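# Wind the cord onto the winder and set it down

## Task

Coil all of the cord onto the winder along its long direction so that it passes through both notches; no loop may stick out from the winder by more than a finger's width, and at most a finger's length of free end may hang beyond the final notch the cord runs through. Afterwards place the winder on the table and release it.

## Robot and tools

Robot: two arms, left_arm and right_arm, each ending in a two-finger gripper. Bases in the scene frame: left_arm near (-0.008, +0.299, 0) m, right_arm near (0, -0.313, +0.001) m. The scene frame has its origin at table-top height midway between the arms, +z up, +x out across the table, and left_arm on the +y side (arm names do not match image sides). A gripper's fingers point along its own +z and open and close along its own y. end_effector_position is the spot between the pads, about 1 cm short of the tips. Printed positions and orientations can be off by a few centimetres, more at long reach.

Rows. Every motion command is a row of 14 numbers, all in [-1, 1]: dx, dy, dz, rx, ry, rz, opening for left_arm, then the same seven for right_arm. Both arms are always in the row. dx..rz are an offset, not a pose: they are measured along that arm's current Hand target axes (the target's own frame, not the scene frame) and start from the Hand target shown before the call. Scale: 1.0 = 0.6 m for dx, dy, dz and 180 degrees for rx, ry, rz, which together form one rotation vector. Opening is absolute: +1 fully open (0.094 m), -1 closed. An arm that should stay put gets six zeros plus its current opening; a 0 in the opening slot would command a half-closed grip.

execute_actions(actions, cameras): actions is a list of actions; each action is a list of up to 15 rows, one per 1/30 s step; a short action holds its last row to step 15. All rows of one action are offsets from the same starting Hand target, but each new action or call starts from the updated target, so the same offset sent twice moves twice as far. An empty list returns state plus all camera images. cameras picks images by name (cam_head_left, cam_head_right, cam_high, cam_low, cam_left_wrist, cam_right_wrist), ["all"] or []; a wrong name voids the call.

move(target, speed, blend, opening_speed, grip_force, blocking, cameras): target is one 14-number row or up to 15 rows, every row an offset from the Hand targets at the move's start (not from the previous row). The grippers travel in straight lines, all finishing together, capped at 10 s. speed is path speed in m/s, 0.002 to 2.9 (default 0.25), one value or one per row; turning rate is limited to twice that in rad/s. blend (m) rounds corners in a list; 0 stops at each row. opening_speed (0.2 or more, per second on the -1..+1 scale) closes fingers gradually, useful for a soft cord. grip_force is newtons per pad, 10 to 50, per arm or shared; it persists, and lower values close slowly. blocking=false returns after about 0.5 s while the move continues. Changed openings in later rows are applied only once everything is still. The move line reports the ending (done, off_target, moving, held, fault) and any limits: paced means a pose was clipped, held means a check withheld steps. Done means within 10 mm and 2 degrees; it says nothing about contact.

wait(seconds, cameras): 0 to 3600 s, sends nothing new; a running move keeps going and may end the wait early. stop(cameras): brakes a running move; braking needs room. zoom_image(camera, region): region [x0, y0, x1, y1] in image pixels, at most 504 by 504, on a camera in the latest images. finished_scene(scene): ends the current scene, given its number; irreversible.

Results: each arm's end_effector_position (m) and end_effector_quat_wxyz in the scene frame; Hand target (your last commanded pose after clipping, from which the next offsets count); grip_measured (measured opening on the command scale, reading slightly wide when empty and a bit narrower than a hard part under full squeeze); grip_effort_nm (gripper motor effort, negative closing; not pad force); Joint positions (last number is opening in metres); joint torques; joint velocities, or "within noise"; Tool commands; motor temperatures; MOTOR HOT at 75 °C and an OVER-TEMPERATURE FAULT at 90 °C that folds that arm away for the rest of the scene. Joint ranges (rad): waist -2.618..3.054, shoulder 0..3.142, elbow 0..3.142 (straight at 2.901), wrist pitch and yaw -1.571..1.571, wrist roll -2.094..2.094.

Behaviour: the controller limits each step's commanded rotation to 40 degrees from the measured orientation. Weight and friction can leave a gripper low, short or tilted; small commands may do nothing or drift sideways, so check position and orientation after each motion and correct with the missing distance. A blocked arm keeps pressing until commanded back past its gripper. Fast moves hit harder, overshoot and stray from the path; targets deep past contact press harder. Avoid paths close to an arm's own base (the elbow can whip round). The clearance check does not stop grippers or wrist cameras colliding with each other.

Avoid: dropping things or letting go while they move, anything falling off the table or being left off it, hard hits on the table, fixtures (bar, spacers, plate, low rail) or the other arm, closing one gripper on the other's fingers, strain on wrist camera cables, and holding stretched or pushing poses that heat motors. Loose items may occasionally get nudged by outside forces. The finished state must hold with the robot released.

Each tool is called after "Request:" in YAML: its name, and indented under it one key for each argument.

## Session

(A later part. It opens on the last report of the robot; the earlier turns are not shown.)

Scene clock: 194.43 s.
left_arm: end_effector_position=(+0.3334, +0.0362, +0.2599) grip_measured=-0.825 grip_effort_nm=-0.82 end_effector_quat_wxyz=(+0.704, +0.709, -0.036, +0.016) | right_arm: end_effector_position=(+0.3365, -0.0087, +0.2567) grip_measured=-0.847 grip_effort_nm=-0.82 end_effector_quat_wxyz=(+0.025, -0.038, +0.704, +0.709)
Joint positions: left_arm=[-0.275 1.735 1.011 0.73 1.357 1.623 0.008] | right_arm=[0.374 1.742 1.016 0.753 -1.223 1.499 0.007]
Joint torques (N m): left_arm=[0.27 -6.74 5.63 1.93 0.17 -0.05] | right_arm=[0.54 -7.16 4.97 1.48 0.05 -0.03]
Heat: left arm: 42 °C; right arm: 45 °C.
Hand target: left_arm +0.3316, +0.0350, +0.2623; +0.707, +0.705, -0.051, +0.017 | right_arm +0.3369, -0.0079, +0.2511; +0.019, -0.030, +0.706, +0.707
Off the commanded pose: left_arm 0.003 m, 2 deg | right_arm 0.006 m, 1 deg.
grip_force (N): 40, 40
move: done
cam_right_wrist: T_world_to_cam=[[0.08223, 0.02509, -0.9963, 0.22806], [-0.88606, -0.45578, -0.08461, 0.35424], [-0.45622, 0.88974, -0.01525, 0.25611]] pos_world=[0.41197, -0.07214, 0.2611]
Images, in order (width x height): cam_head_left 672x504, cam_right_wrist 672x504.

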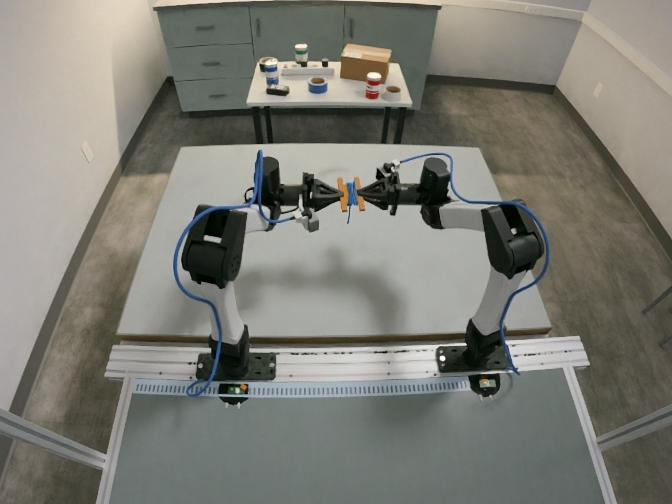

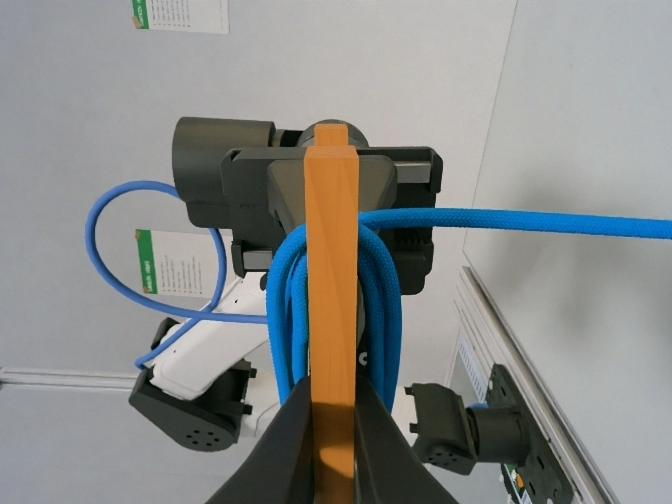

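Request:
move:
  target:
    - [0,0,0,0,0,0,0.1,0,0,0,0,0,0,-0.96]
    - [0,0,-0.075,0,0,0,0.1,0,0.025,0,0,0,0,-0.96]
    - [0,0,-0.0933,0,0,-0.5,0.1,0,0.025,0,0,0,-0.5,-0.96]
    - [-0.14,0.0265,-0.1183,-0.2009,0.6088,-0.5967,0.1,0,0.025,0,0,0,-1.0,-0.96]
  speed: [0.1,0.12,0.5,0.5]
  blend: [0,0.02,0.05,0]
  opening_speed: 1.5
  cameras: ["cam_left_wrist", "cam_right_wrist", "cam_head_left", "cam_low"]

Request:
zoom_image:
  camera: "cam_head_left"
  region: [290, 140, 400, 223]

Request:
zoom_image:
  camera: "cam_low"
  region: [310, 110, 430, 240]

Scene clock: 203.97 s.
left_arm: end_effector_position=(+0.2469, +0.1129, +0.2609) grip_measured=+0.098 grip_effort_nm=0.14 end_effector_quat_wxyz=(+0.331, +0.008, +0.944, +0.004) | right_arm: end_effector_position=(+0.3373, -0.0085, +0.2497) grip_measured=-0.848 grip_effort_nm=-0.86 end_effector_quat_wxyz=(+0.704, -0.710, -0.015, -0.004)
Joint positions: left_arm=[-0.912 1.377 1.501 -1.232 -0.489 -0.749 0.052] | right_arm=[0.374 1.745 1.016 0.708 -1.22 -1.626 0.007]
Joint torques (N m): left_arm=[-0.13 -3.32 7.9 1.24 -0.43 -0.02] | right_arm=[0.58 -10.07 6.91 1.35 0.04 -0.11]
Heat: left arm: 42 °C; right arm: 45 °C.
Hand target: left_arm +0.2498, +0.1098, +0.2700; +0.342, -0.001, +0.940, +0.000 | right_arm +0.3359, -0.0079, +0.2660; +0.707, -0.706, -0.030, -0.019
Off the commanded pose: left_arm 0.010 m, 2 deg | right_arm 0.016 m, 2 deg.
grip_force (N): 40, 40
move: off_target (right_arm)
cam_left_wrist: T_world_to_cam=[[0.00226, -0.99991, 0.01302, 0.10838], [-0.96436, -0.00562, -0.26453, 0.34737], [0.26458, -0.01196, -0.96429, 0.27389]] pos_world=[0.26228, 0.1136, 0.35459]
cam_right_wrist: T_world_to_cam=[[-0.02111, 0.02708, 0.99941, -0.24242], [0.90416, -0.42608, 0.03064, -0.27795], [0.42666, 0.90428, -0.01549, -0.04136]] pos_world=[0.26384, -0.07446, 0.25016]
Images, in order (width x height): cam_head_left 672x504, cam_low 672x504, cam_left_wrist 672x504, cam_right_wrist 672x504.

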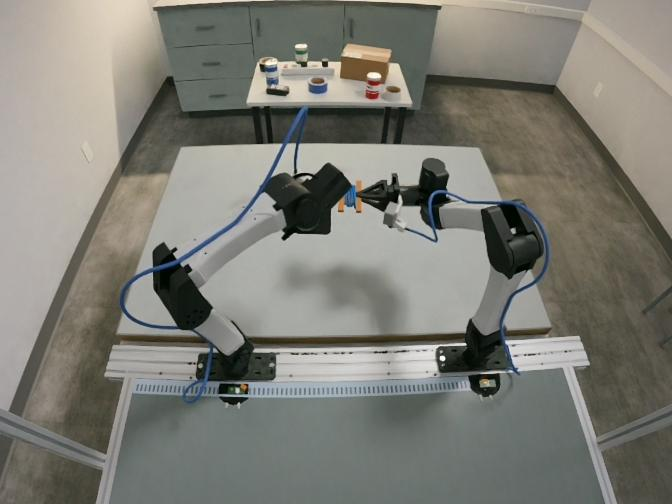

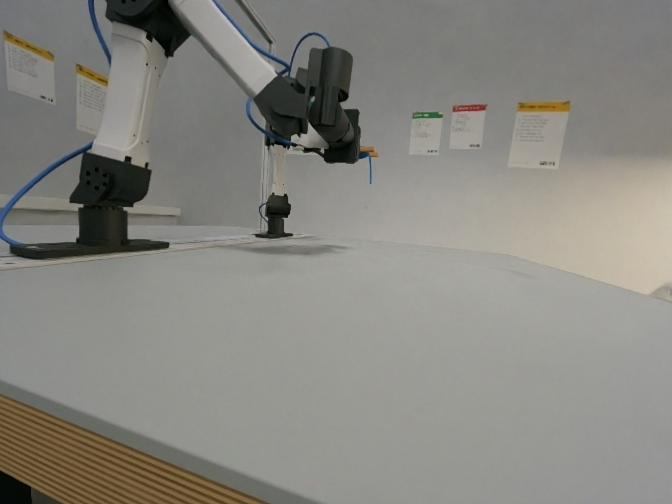

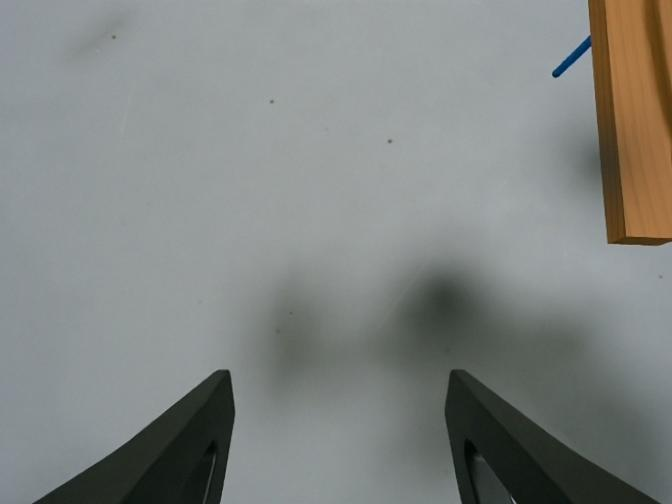

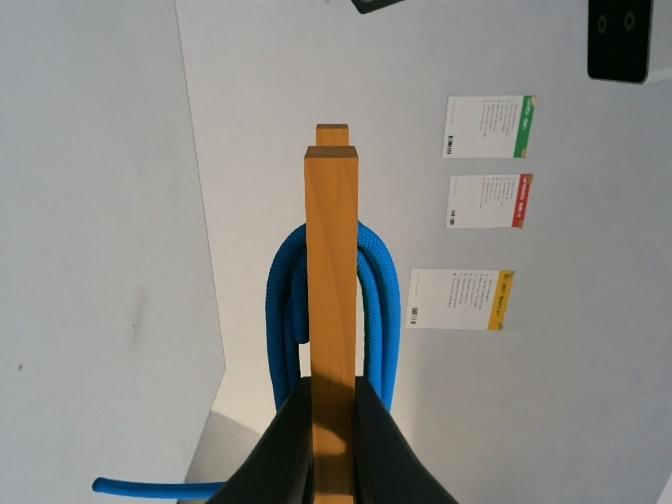

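Scaled by 4.582 from the camera's image (finer frame: 960x720).

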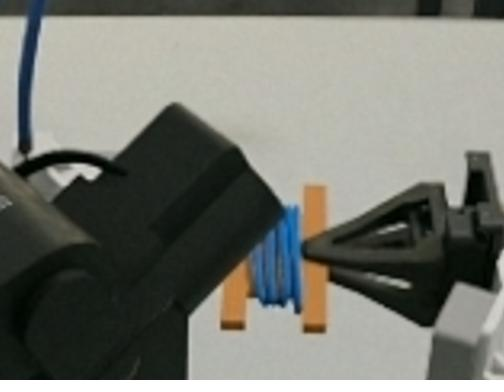

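Scaled by 3.877 from the camera's image (finer frame: 960x720).

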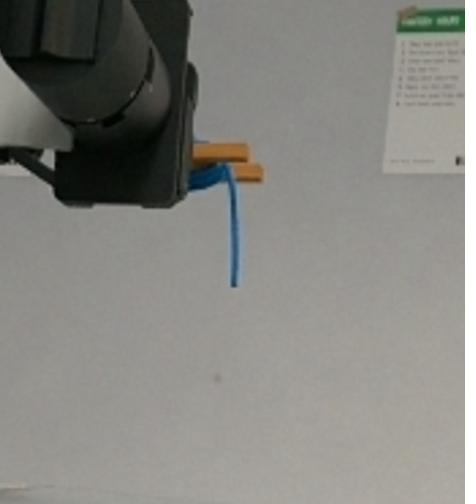

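Request:
zoom_image:
  camera: "cam_low"
  region: [345, 130, 405, 195]

Request:
zoom_image:
  camera: "cam_right_wrist"
  region: [60, 120, 440, 504]

Scaled by 7.754 from the camera's image (finer frame: 960x720).

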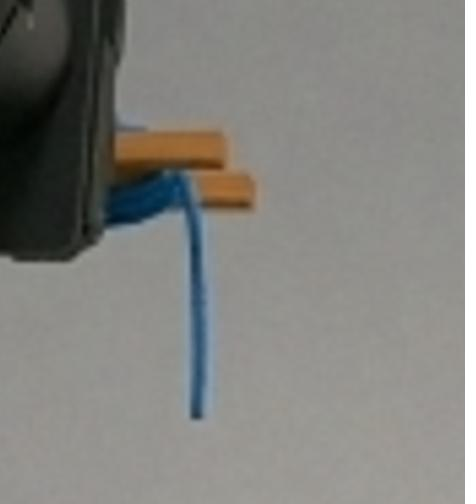

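Scaled by 1.312 from the camera's image (finer frame: 960x720).

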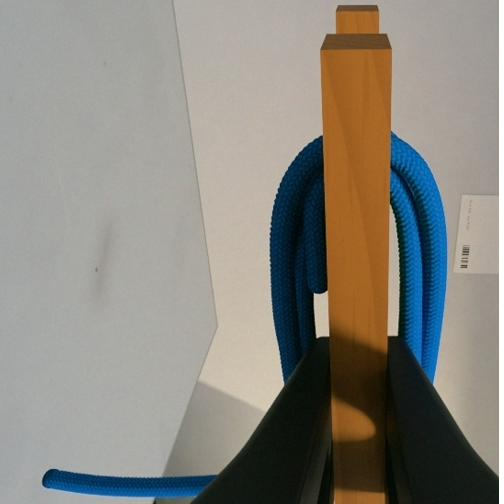

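Request:
move:
  target: [0.0647,-0.1655,0.0568,0,0,0,0.5,-0.0137,0.1978,-0.0003,0,0,0,-0.96]
  speed: 0.15
  cameras: ["cam_left_wrist", "cam_head_left", "cam_low", "cam_head_right"]

Request:
zoom_image:
  camera: "cam_low"
  region: [310, 130, 430, 260]

Scene clock: 208.83 s.
left_arm: end_effector_position=(+0.2360, +0.0210, +0.2098) grip_measured=+0.498 grip_effort_nm=0.14 end_effector_quat_wxyz=(+0.325, +0.011, +0.945, +0.016) | right_arm: end_effector_position=(+0.3376, -0.0084, +0.1541) grip_measured=-0.848 grip_effort_nm=-0.86 end_effector_quat_wxyz=(+0.708, -0.705, -0.038, -0.027)
Joint positions: left_arm=[-1.133 1.652 1.576 -1.18 -0.577 -0.986 0.07] | right_arm=[0.374 2.014 0.872 1.161 -1.22 -1.653 0.007]
Joint torques (N m): left_arm=[0.03 -5.44 8.06 1.23 -0.52 -0.08] | right_arm=[0.64 -7.13 3.4 1.59 0.04 0.21]
Heat: left arm: 43 °C; right arm: 44 °C.
Hand target: left_arm +0.2422, +0.0106, +0.2190; +0.342, -0.001, +0.940, +0.000 | right_arm +0.3359, -0.0079, +0.1471; +0.707, -0.706, -0.030, -0.019
Off the commanded pose: left_arm 0.015 m, 3 deg | right_arm 0.007 m, 1 deg.
grip_force (N): 40, 40
move: off_target (left_arm)
cam_left_wrist: T_world_to_cam=[[0.0028, -0.99992, -0.01253, 0.02242], [-0.96749, 0.00046, -0.25292, 0.32098], [0.2529, 0.01283, -0.96741, 0.22942]] pos_world=[0.25246, 0.01932, 0.3034]
Images, in order (width x height): cam_head_left 672x504, cam_head_right 672x504, cam_low 672x504, cam_left_wrist 672x504.

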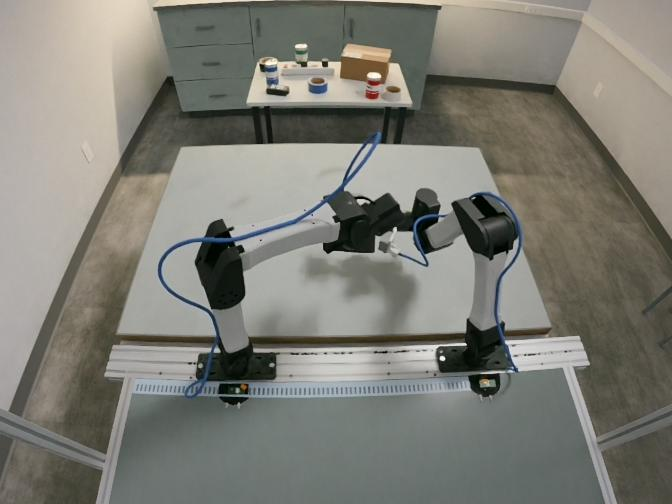

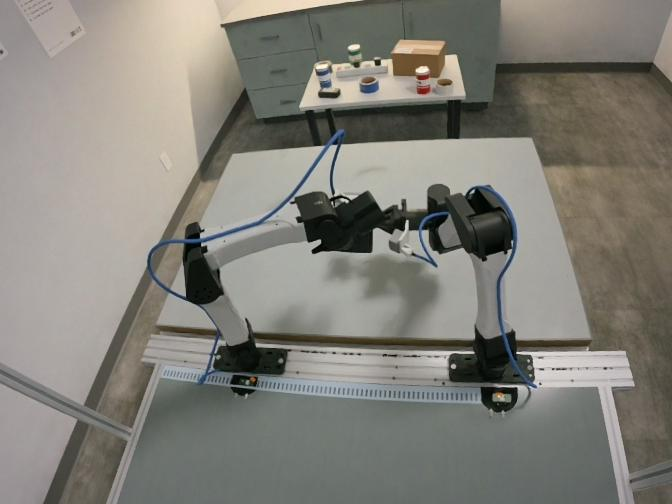

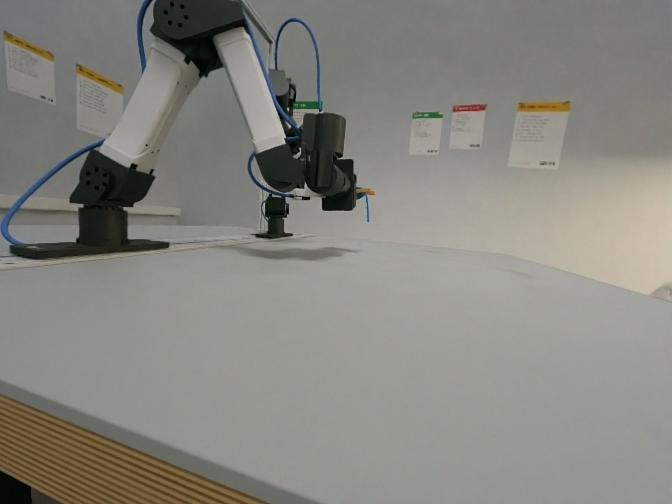

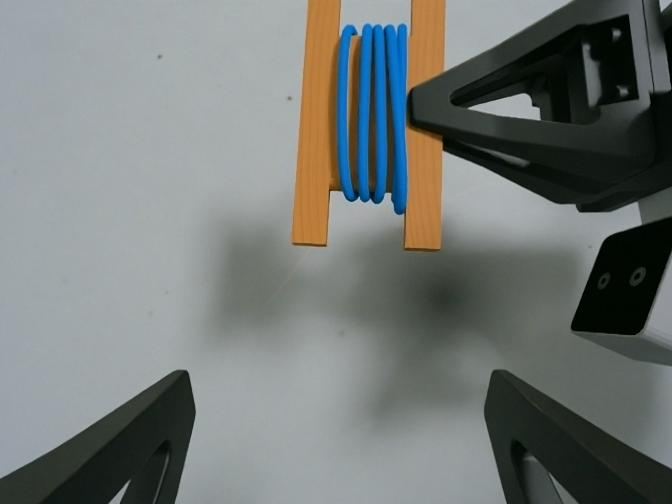

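Scaled by 3.877 from the camera's image (finer frame: 960x720).

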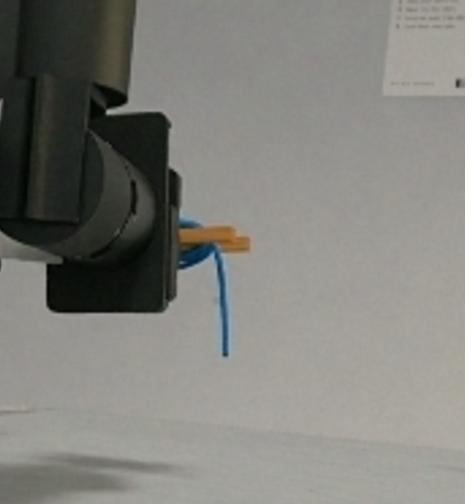

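Request:
move:
  target: [-0.0303,-0.011,0.1037,0.008,0,0.01,0.5,0,0,0,0,0,0.028,-0.96]
  speed: 0.12
  cameras: ["cam_left_wrist", "cam_low", "cam_high"]

Request:
zoom_image:
  camera: "cam_low"
  region: [310, 130, 430, 260]

Scene clock: 212.30 s.
left_arm: end_effector_position=(+0.2898, +0.0055, +0.1868) grip_measured=+0.498 grip_effort_nm=0.14 end_effector_quat_wxyz=(+0.338, +0.020, +0.941, -0.005) | right_arm: end_effector_position=(+0.3376, -0.0084, +0.1544) grip_measured=-0.848 grip_effort_nm=-0.86 end_effector_quat_wxyz=(+0.709, -0.705, -0.007, +0.004)
Joint positions: left_arm=[-1.014 1.727 1.539 -0.938 -0.527 -0.821 0.07] | right_arm=[0.374 2.014 0.872 1.164 -1.22 -1.563 0.007]
Joint torques (N m): left_arm=[1.32 -6.67 5.08 1.54 -0.32 0.16] | right_arm=[0.59 -7.17 3.49 1.54 0.06 0.2]
Heat: left arm: 43 °C; right arm: 44 °C.
Hand target: left_arm +0.2962, +0.0041, +0.1830; +0.342, +0.018, +0.939, -0.006 | right_arm +0.3359, -0.0079, +0.1471; +0.708, -0.706, +0.001, +0.012
Off the commanded pose: left_arm 0.008 m, 1 deg | right_arm 0.008 m, 1 deg.
grip_force (N): 40, 40
move: done
cam_left_wrist: T_world_to_cam=[[-0.028, -0.99935, 0.02248, 0.00887], [-0.96, 0.02062, -0.27924, 0.3699], [0.2786, -0.0294, -0.95996, 0.185]] pos_world=[0.30381, 0.00668, 0.28069]
Images, in order (width x height): cam_high 672x504, cam_low 672x504, cam_left_wrist 672x504.

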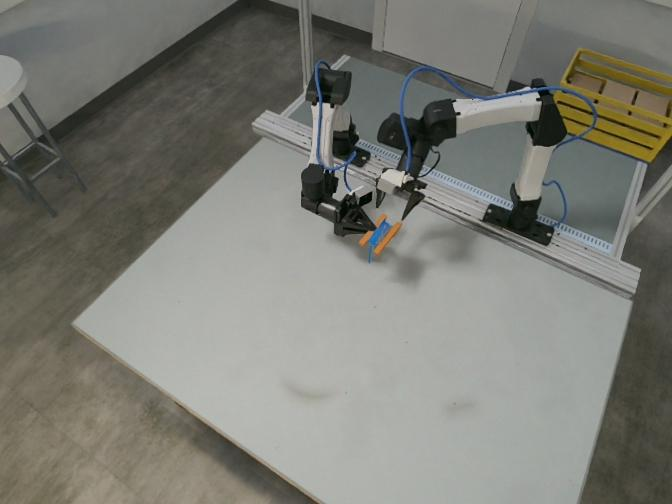

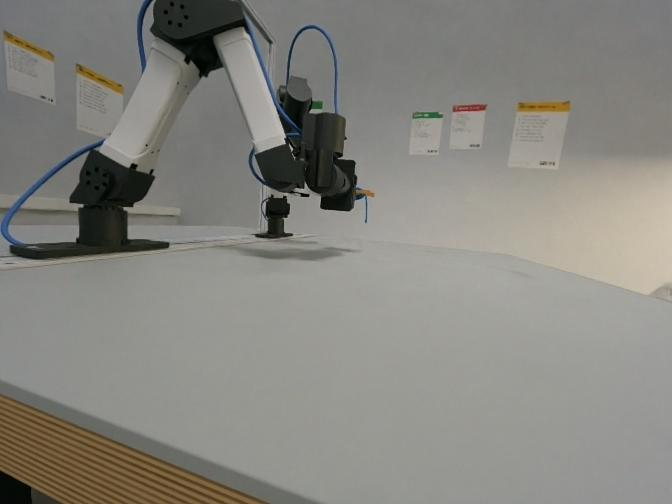

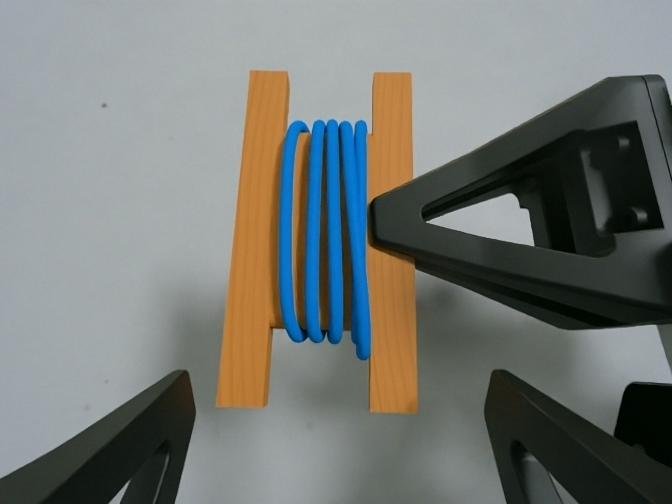

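Scaled by 3.877 from the camera's image (finer frame: 960x720).

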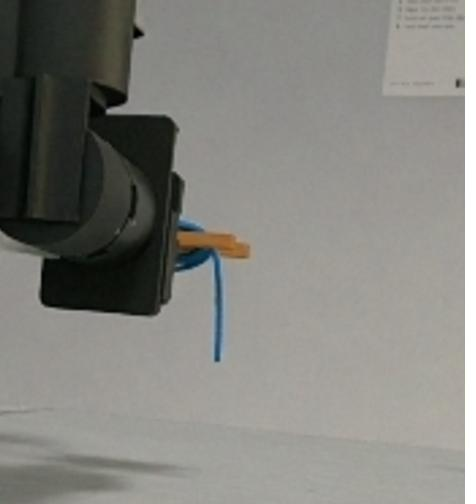

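Request:
move:
  target:
    - [0,0.0155,0,0.0054,0,0.0064,0.8,0,0,0,0,0,0,-0.96]
    - [0.0073,0.0155,0.0703,0.0054,0,0.0064,0.8,0,0,0,0,0,0,-0.96]
  speed: [0.06,0.06]
  blend: [0.003,0]
  cameras: ["cam_left_wrist", "cam_high"]

Scene clock: 216.07 s.
left_arm: end_effector_position=(+0.3137, +0.0133, +0.1513) grip_measured=+0.798 grip_effort_nm=0.14 end_effector_quat_wxyz=(+0.337, +0.033, +0.941, -0.009) | right_arm: end_effector_position=(+0.3376, -0.0084, +0.1545) grip_measured=-0.848 grip_effort_nm=-0.86 end_effector_quat_wxyz=(+0.709, -0.705, -0.007, +0.004)
Joint positions: left_arm=[-0.941 1.739 1.406 -0.745 -0.481 -0.72 0.084] | right_arm=[0.374 2.014 0.872 1.165 -1.22 -1.562 0.007]
Joint torques (N m): left_arm=[1.26 -6.89 5.2 1.64 -0.26 0.18] | right_arm=[0.36 -7.17 3.25 1.56 0.05 0.23]
Heat: left arm: 43 °C; right arm: 43 °C.
Hand target: left_arm +0.3202, +0.0124, +0.1480; +0.342, +0.031, +0.939, -0.011 | right_arm +0.3359, -0.0079, +0.1471; +0.708, -0.706, +0.001, +0.012
Off the commanded pose: left_arm 0.007 m, 1 deg | right_arm 0.008 m, 1 deg.
grip_force (N): 40, 40
move: done; blend cut to 0 m at target 1
cam_left_wrist: T_world_to_cam=[[-0.05423, -0.99829, 0.02174, 0.0265], [-0.95976, 0.04611, -0.277, 0.382], [0.27552, -0.03589, -0.96062, 0.14569]] pos_world=[0.32792, 0.01407, 0.24519]
Images, in order (width x height): cam_high 672x504, cam_left_wrist 672x504.

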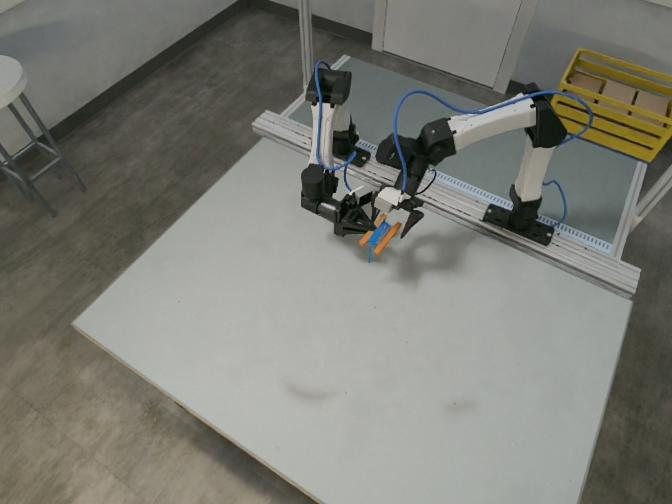

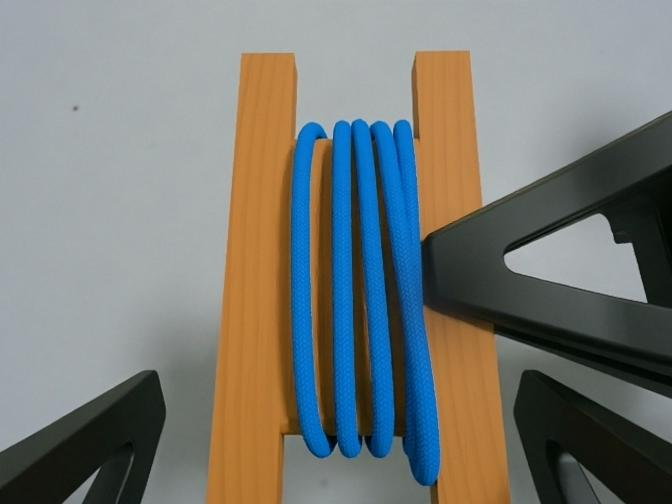

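Request:
move:
  target:
    - [0,-0.006,0,0,0,0,0.8,0,0,0,0,0,0,-0.96]
    - [0,-0.006,0,0,0,0,0.07,0,0,0,0,0,0,-0.96]
  speed: [0.05,0.05]
  opening_speed: 0.5
  cameras: ["cam_left_wrist", "cam_low"]

Scene clock: 218.70 s.
left_arm: end_effector_position=(+0.3140, +0.0113, +0.1471) grip_measured=+0.197 grip_effort_nm=-0.82 end_effector_quat_wxyz=(+0.333, +0.034, +0.942, -0.010) | right_arm: end_effector_position=(+0.3379, -0.0083, +0.1546) grip_measured=-0.848 grip_effort_nm=-0.86 end_effector_quat_wxyz=(+0.709, -0.705, -0.007, +0.003)
Joint positions: left_arm=[-0.941 1.75 1.406 -0.74 -0.474 -0.72 0.056] | right_arm=[0.374 2.014 0.872 1.165 -1.218 -1.562 0.007]
Joint torques (N m): left_arm=[0.79 -6.86 6.24 1.54 -0.35 0.12] | right_arm=[0.66 -7.08 3.34 1.56 0.05 0.13]
Heat: left arm: 42 °C; right arm: 43 °C.
Hand target: left_arm +0.3200, +0.0088, +0.1480; +0.342, +0.031, +0.939, -0.011 | right_arm +0.3359, -0.0079, +0.1471; +0.708, -0.706, +0.001, +0.012
Off the commanded pose: left_arm 0.007 m, 1 deg | right_arm 0.008 m, 1 deg.
grip_force (N): 40, 40
move: done
cam_left_wrist: T_world_to_cam=[[-0.05722, -0.99813, 0.02163, 0.02556], [-0.96182, 0.0493, -0.26922, 0.38059], [0.26765, -0.03621, -0.96284, 0.14424]] pos_world=[0.32892, 0.01197, 0.24078]
Images, in order (width x height): cam_low 672x504, cam_left_wrist 672x504.

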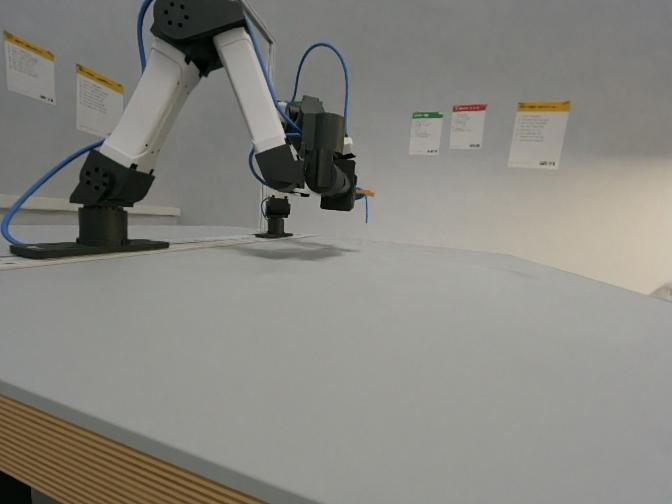

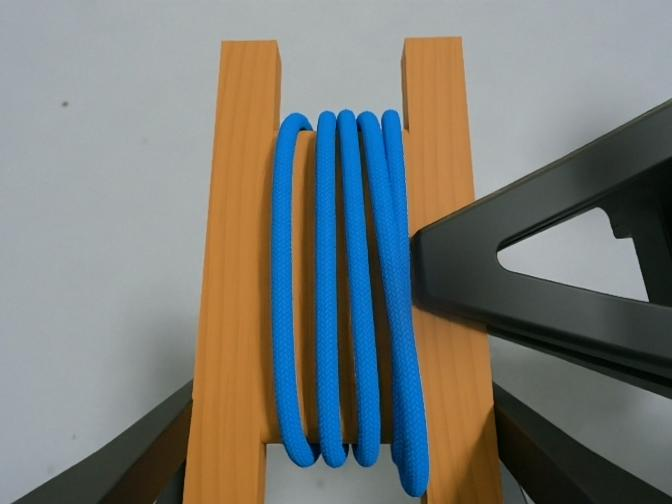

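Request:
move:
  target:
    - [0,0,0,0,0,0,0.07,0,0,0,0,0,0,-0.2]
    - [0,0,0,0,0,0,0.07,0,0,-0.15,0,0,0,-0.2]
  speed: [0.06,0.12]
  opening_speed: 0.8
  cameras: ["cam_left_wrist", "cam_low", "cam_head_right"]

Request:
zoom_image:
  camera: "cam_low"
  region: [290, 140, 420, 270]

Scene clock: 222.27 s.
left_arm: end_effector_position=(+0.3140, +0.0113, +0.1470) grip_measured=+0.197 grip_effort_nm=-0.82 end_effector_quat_wxyz=(+0.333, +0.034, +0.942, -0.010) | right_arm: end_effector_position=(+0.3406, -0.0952, +0.1398) grip_measured=-0.202 grip_effort_nm=0.08 end_effector_quat_wxyz=(+0.706, -0.708, +0.008, +0.014)
Joint positions: left_arm=[-0.941 1.75 1.406 -0.74 -0.473 -0.72 0.056] | right_arm=[0.134 2.005 0.779 1.223 -1.453 -1.552 0.037]
Joint torques (N m): left_arm=[0.72 -6.86 6.23 1.52 -0.36 0.13] | right_arm=[-0.16 -10.09 2.93 1.42 -0.11 0.16]
Heat: left arm: 42 °C; right arm: 43 °C.
Hand target: left_arm +0.3200, +0.0088, +0.1479; +0.342, +0.031, +0.939, -0.011 | right_arm +0.3372, -0.0978, +0.1468; +0.708, -0.706, +0.001, +0.012
Off the commanded pose: left_arm 0.007 m, 1 deg | right_arm 0.008 m, 1 deg.
grip_force (N): 40, 40
move: done
cam_left_wrist: T_world_to_cam=[[-0.05745, -0.99811, 0.0218, 0.02559], [-0.96189, 0.04949, -0.26893, 0.38054], [0.26734, -0.03642, -0.96291, 0.14436]] pos_world=[0.32892, 0.01197, 0.24078]
Images, in order (width x height): cam_head_right 672x504, cam_low 672x504, cam_left_wrist 672x504.

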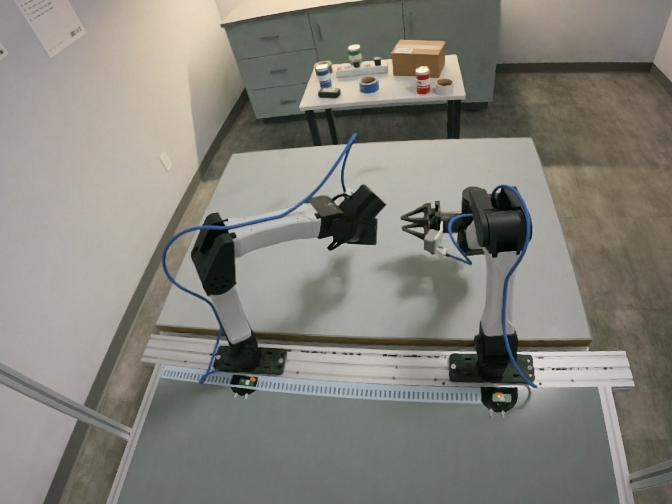

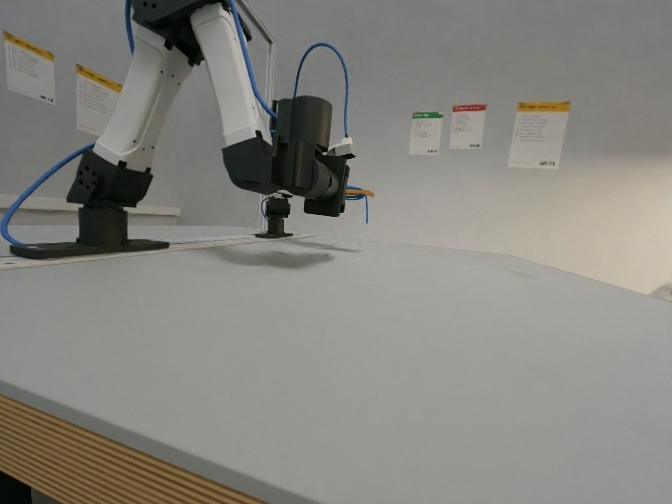

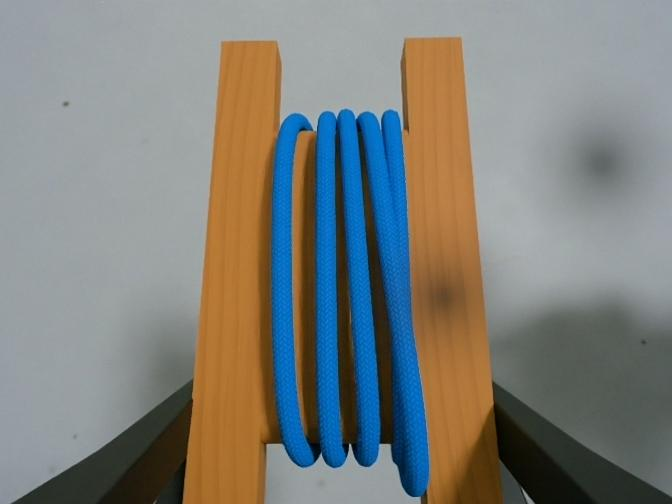

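Scaled by 3.877 from the camera's image (finer frame: 960x720).

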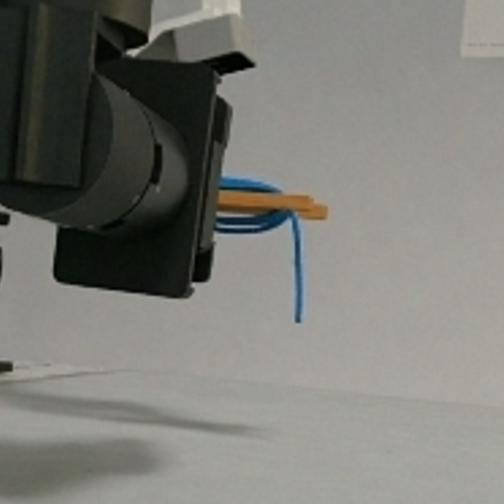

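Request:
move:
  target:
    - [0.0857,-0.0001,0.1020,0,0,0,0.07,0,0,0,0,0,0,-0.2]
    - [0.1987,-0.0056,0.1072,0,0,0,0.07,0,0,0,0,0,0,-0.2]
  speed: [0.12,0.06]
  blend: [0.01,0]
  cameras: ["cam_left_wrist", "cam_low", "cam_high"]

Request:
zoom_image:
  camera: "cam_low"
  region: [270, 170, 400, 300]

Request:
zoom_image:
  camera: "cam_high"
  region: [320, 170, 450, 300]

Scene clock: 226.23 s.
left_arm: end_effector_position=(+0.2667, +0.0119, +0.0223) grip_measured=+0.197 grip_effort_nm=-0.82 end_effector_quat_wxyz=(+0.328, +0.039, +0.944, -0.007) | right_arm: end_effector_position=(+0.3406, -0.0952, +0.1410) grip_measured=-0.202 grip_effort_nm=0.07 end_effector_quat_wxyz=(+0.706, -0.708, +0.006, +0.013)
Joint positions: left_arm=[-1.058 1.831 0.993 -0.313 -0.518 -0.834 0.056] | right_arm=[0.134 2.005 0.779 1.235 -1.454 -1.543 0.037]
Joint torques (N m): left_arm=[-0.05 -6.71 4.36 1.5 -0.53 -0.01] | right_arm=[-0.16 -9.84 2.88 1.37 -0.09 0.18]
Heat: left arm: 42 °C; right arm: 44 °C.
Hand target: left_arm +0.2699, +0.0088, +0.0219; +0.342, +0.031, +0.939, -0.011 | right_arm +0.3372, -0.0978, +0.1468; +0.708, -0.706, +0.001, +0.012
Off the commanded pose: left_arm 0.004 m, 2 deg | right_arm 0.007 m, 1 deg.
grip_force (N): 40, 40
move: done
cam_left_wrist: T_world_to_cam=[[-0.06493, -0.99781, 0.01301, 0.0283], [-0.96433, 0.05939, -0.25795, 0.30184], [0.25661, -0.02929, -0.96607, 0.03975]] pos_world=[0.28271, 0.01148, 0.11589]
Images, in order (width x height): cam_high 672x504, cam_low 672x504, cam_left_wrist 672x504.

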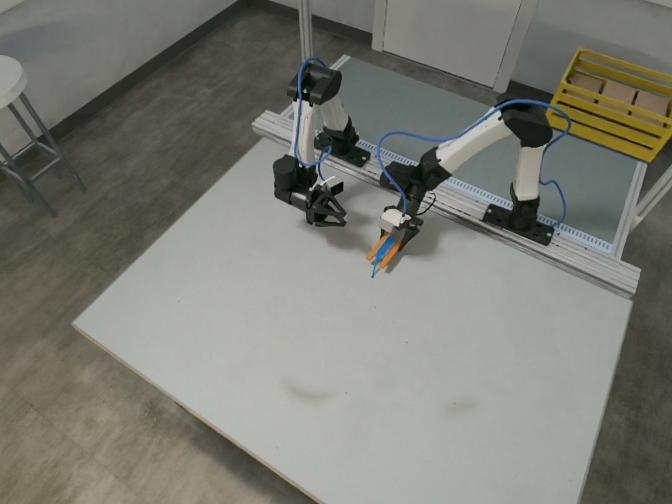

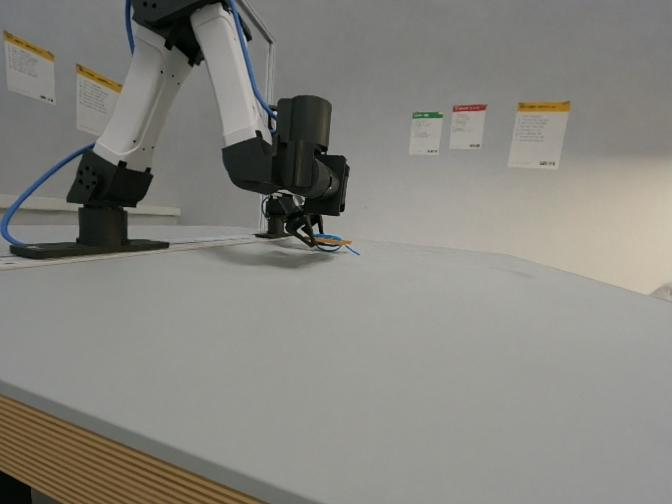

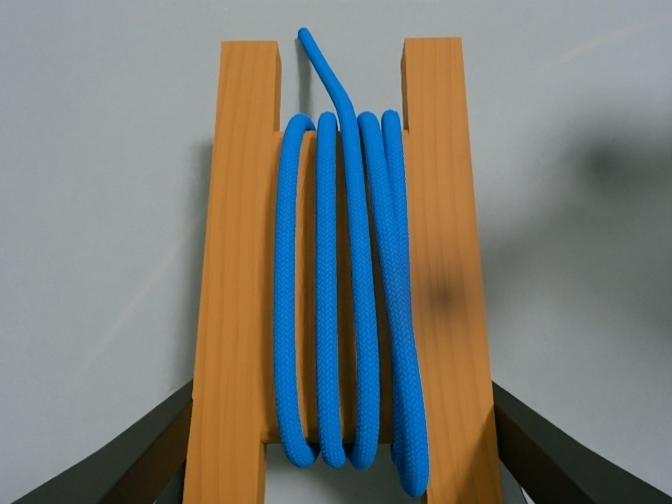

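Scaled by 3.877 from the camera's image (finer frame: 960x720).

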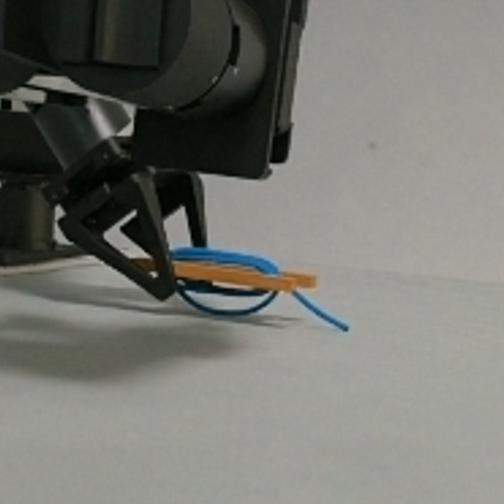

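Scaled by 3.877 from the camera's image (finer frame: 960x720).

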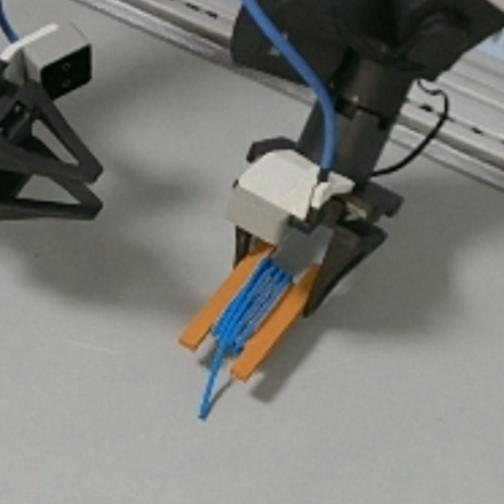

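Request:
zoom_image:
  camera: "cam_low"
  region: [305, 225, 365, 265]

Scaled by 8.400 from the camera's image (finer frame: 960x720).

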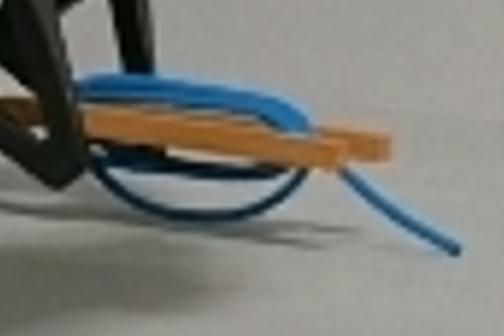

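Request:
move:
  target: [0.0096,0,0.0115,0,0,0,0.07,0,0,0,0,0,0,-0.2]
  speed: 0.03
  cameras: ["cam_low", "cam_left_wrist"]

Request:
zoom_image:
  camera: "cam_low"
  region: [305, 225, 365, 265]

Scene clock: 228.80 s.
left_arm: end_effector_position=(+0.2672, +0.0118, +0.0141) grip_measured=+0.196 grip_effort_nm=-0.82 end_effector_quat_wxyz=(+0.329, +0.038, +0.944, -0.007) | right_arm: end_effector_position=(+0.3406, -0.0952, +0.1410) grip_measured=-0.202 grip_effort_nm=0.08 end_effector_quat_wxyz=(+0.706, -0.708, +0.006, +0.013)
Joint positions: left_arm=[-1.058 1.851 0.978 -0.277 -0.52 -0.836 0.056] | right_arm=[0.134 2.005 0.779 1.236 -1.454 -1.543 0.037]
Joint torques (N m): left_arm=[-0.09 -6.67 4.25 1.58 -0.5 -0.02] | right_arm=[-0.21 -9.74 3.04 1.46 -0.13 0.15]
Heat: left arm: 42 °C; right arm: 45 °C.
Hand target: left_arm +0.2700, +0.0088, +0.0130; +0.342, +0.031, +0.939, -0.011 | right_arm +0.3372, -0.0978, +0.1468; +0.708, -0.706, +0.001, +0.012
Off the commanded pose: left_arm 0.004 m, 2 deg | right_arm 0.007 m, 1 deg.
grip_force (N): 40, 40
move: done
cam_left_wrist: T_world_to_cam=[[-0.06249, -0.99794, 0.01466, 0.02776], [-0.96392, 0.05654, -0.26011, 0.30017], [0.25874, -0.03039, -0.96547, 0.03119]] pos_world=[0.28301, 0.01167, 0.10779]

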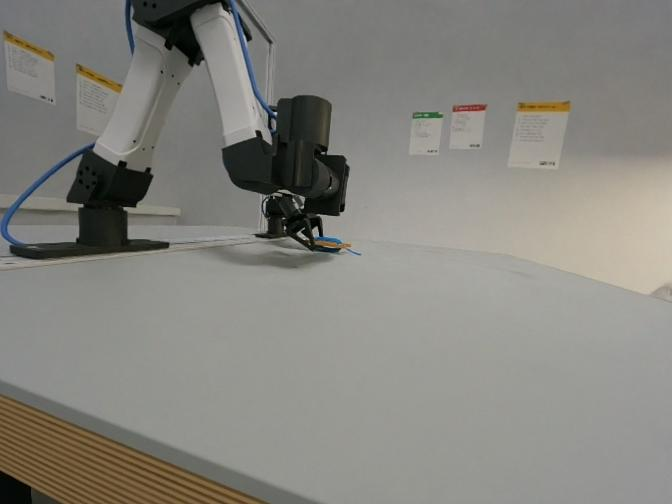

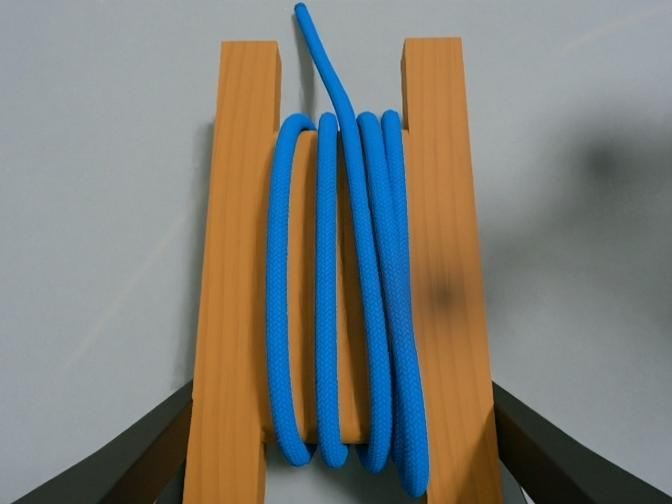

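Scaled by 8.400 from the camera's image (finer frame: 960x720).

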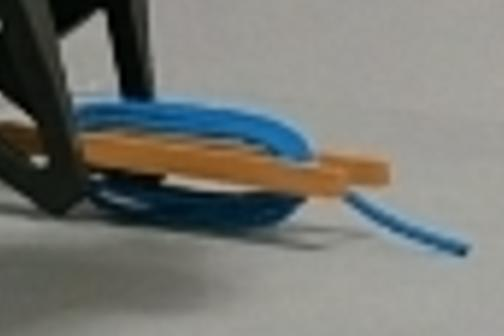

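Request:
move:
  target: [0.0026,0,0.003,0,0,0,0.07,0,0,0,0,0,0,-0.2]
  speed: 0.02
  cameras: ["cam_low", "cam_left_wrist"]

Request:
zoom_image:
  camera: "cam_low"
  region: [305, 225, 365, 265]

Scene clock: 229.77 s.
left_arm: end_effector_position=(+0.2682, +0.0105, +0.0128) grip_measured=+0.196 grip_effort_nm=-0.82 end_effector_quat_wxyz=(+0.330, +0.037, +0.943, -0.009) | right_arm: end_effector_position=(+0.3406, -0.0952, +0.1410) grip_measured=-0.202 grip_effort_nm=0.08 end_effector_quat_wxyz=(+0.706, -0.708, +0.006, +0.013)
Joint positions: left_arm=[-1.058 1.857 0.978 -0.266 -0.521 -0.836 0.056] | right_arm=[0.134 2.005 0.779 1.236 -1.454 -1.543 0.037]
Joint torques (N m): left_arm=[-0.1 -6.64 3.96 1.5 -0.49 -0.03] | right_arm=[-0.39 -9.66 2.97 1.4 -0.13 0.18]
Heat: left arm: 42 °C; right arm: 45 °C.
Hand target: left_arm +0.2699, +0.0088, +0.0106; +0.342, +0.031, +0.939, -0.011 | right_arm +0.3372, -0.0978, +0.1468; +0.708, -0.706, +0.001, +0.012
Off the commanded pose: left_arm 0.003 m, 2 deg | right_arm 0.007 m, 1 deg.
grip_force (N): 40, 40
move: done
cam_left_wrist: T_world_to_cam=[[-0.06198, -0.99791, 0.01829, 0.02638], [-0.96318, 0.055, -0.26318, 0.3007], [0.26162, -0.03393, -0.96457, 0.02885]] pos_world=[0.28371, 0.01077, 0.10648]

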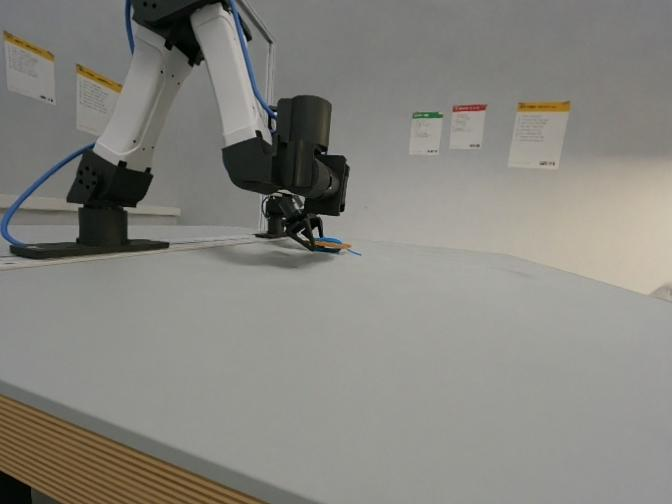

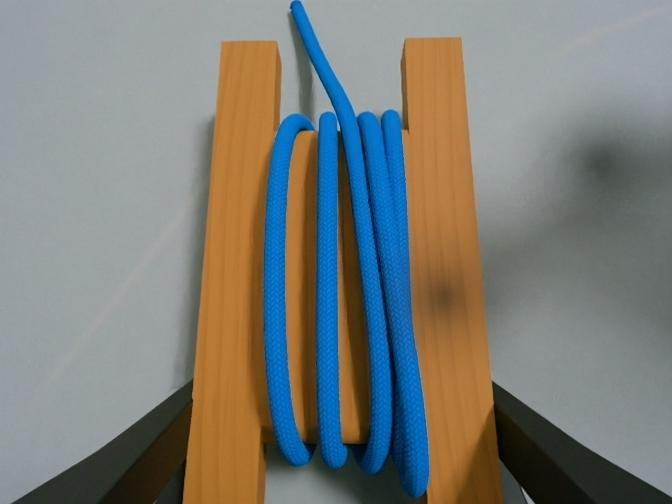

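Scaled by 8.400 from the camera's image (finer frame: 960x720).

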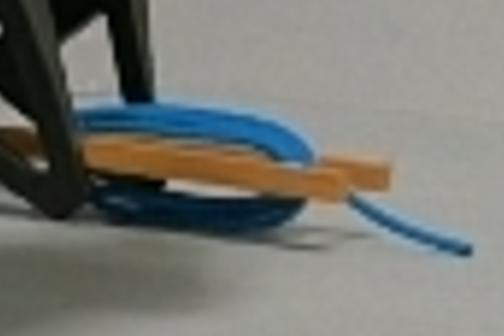

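Request:
move:
  target: [0.0032,0,0.0038,0,0,0,0.07,0,0,0,0,0,0,-0.2]
  speed: 0.02
  cameras: ["cam_low", "cam_left_wrist"]

Request:
zoom_image:
  camera: "cam_low"
  region: [305, 225, 365, 265]

Scene clock: 231.03 s.
left_arm: end_effector_position=(+0.2699, +0.0097, +0.0122) grip_measured=+0.196 grip_effort_nm=-0.82 end_effector_quat_wxyz=(+0.336, +0.035, +0.941, -0.012) | right_arm: end_effector_position=(+0.3406, -0.0952, +0.1410) grip_measured=-0.202 grip_effort_nm=0.08 end_effector_quat_wxyz=(+0.706, -0.708, +0.006, +0.013)
Joint positions: left_arm=[-1.058 1.861 0.972 -0.244 -0.527 -0.837 0.056] | right_arm=[0.134 2.005 0.779 1.236 -1.454 -1.543 0.037]
Joint torques (N m): left_arm=[-0.12 -6.41 4.03 1.42 -0.44 -0.02] | right_arm=[-0.18 -9.61 2.99 1.4 -0.09 0.2]
Heat: left arm: 42 °C; right arm: 45 °C.
Hand target: left_arm +0.2699, +0.0088, +0.0076; +0.342, +0.031, +0.939, -0.011 | right_arm +0.3372, -0.0978, +0.1468; +0.708, -0.706, +0.001, +0.012
Off the commanded pose: left_arm 0.005 m, 1 deg | right_arm 0.007 m, 1 deg.
grip_force (N): 40, 40
move: done
cam_left_wrist: T_world_to_cam=[[-0.05944, -0.99792, 0.02493, 0.0248], [-0.9603, 0.05034, -0.27438, 0.30158], [0.27256, -0.04025, -0.9613, 0.02481]] pos_world=[0.28432, 0.01056, 0.10598]

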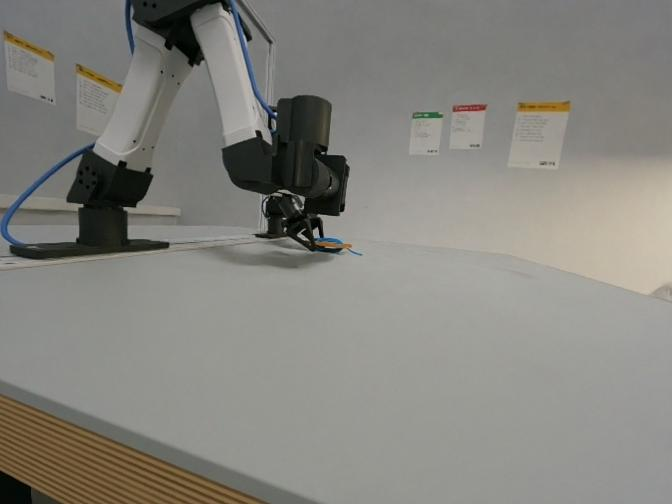

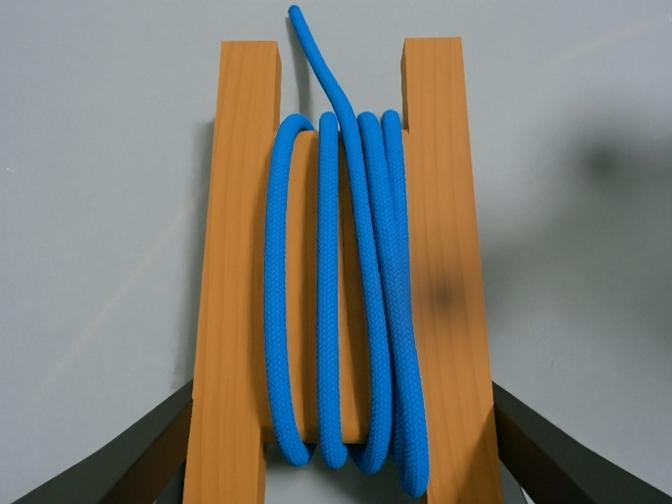

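Scaled by 8.400 from the camera's image (finer frame: 960x720).

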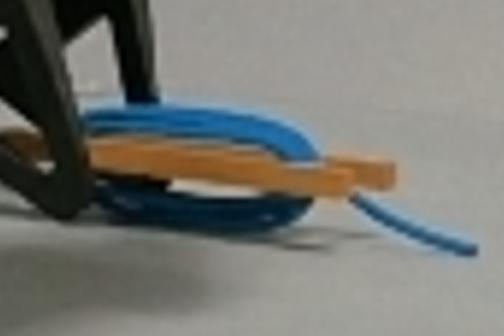

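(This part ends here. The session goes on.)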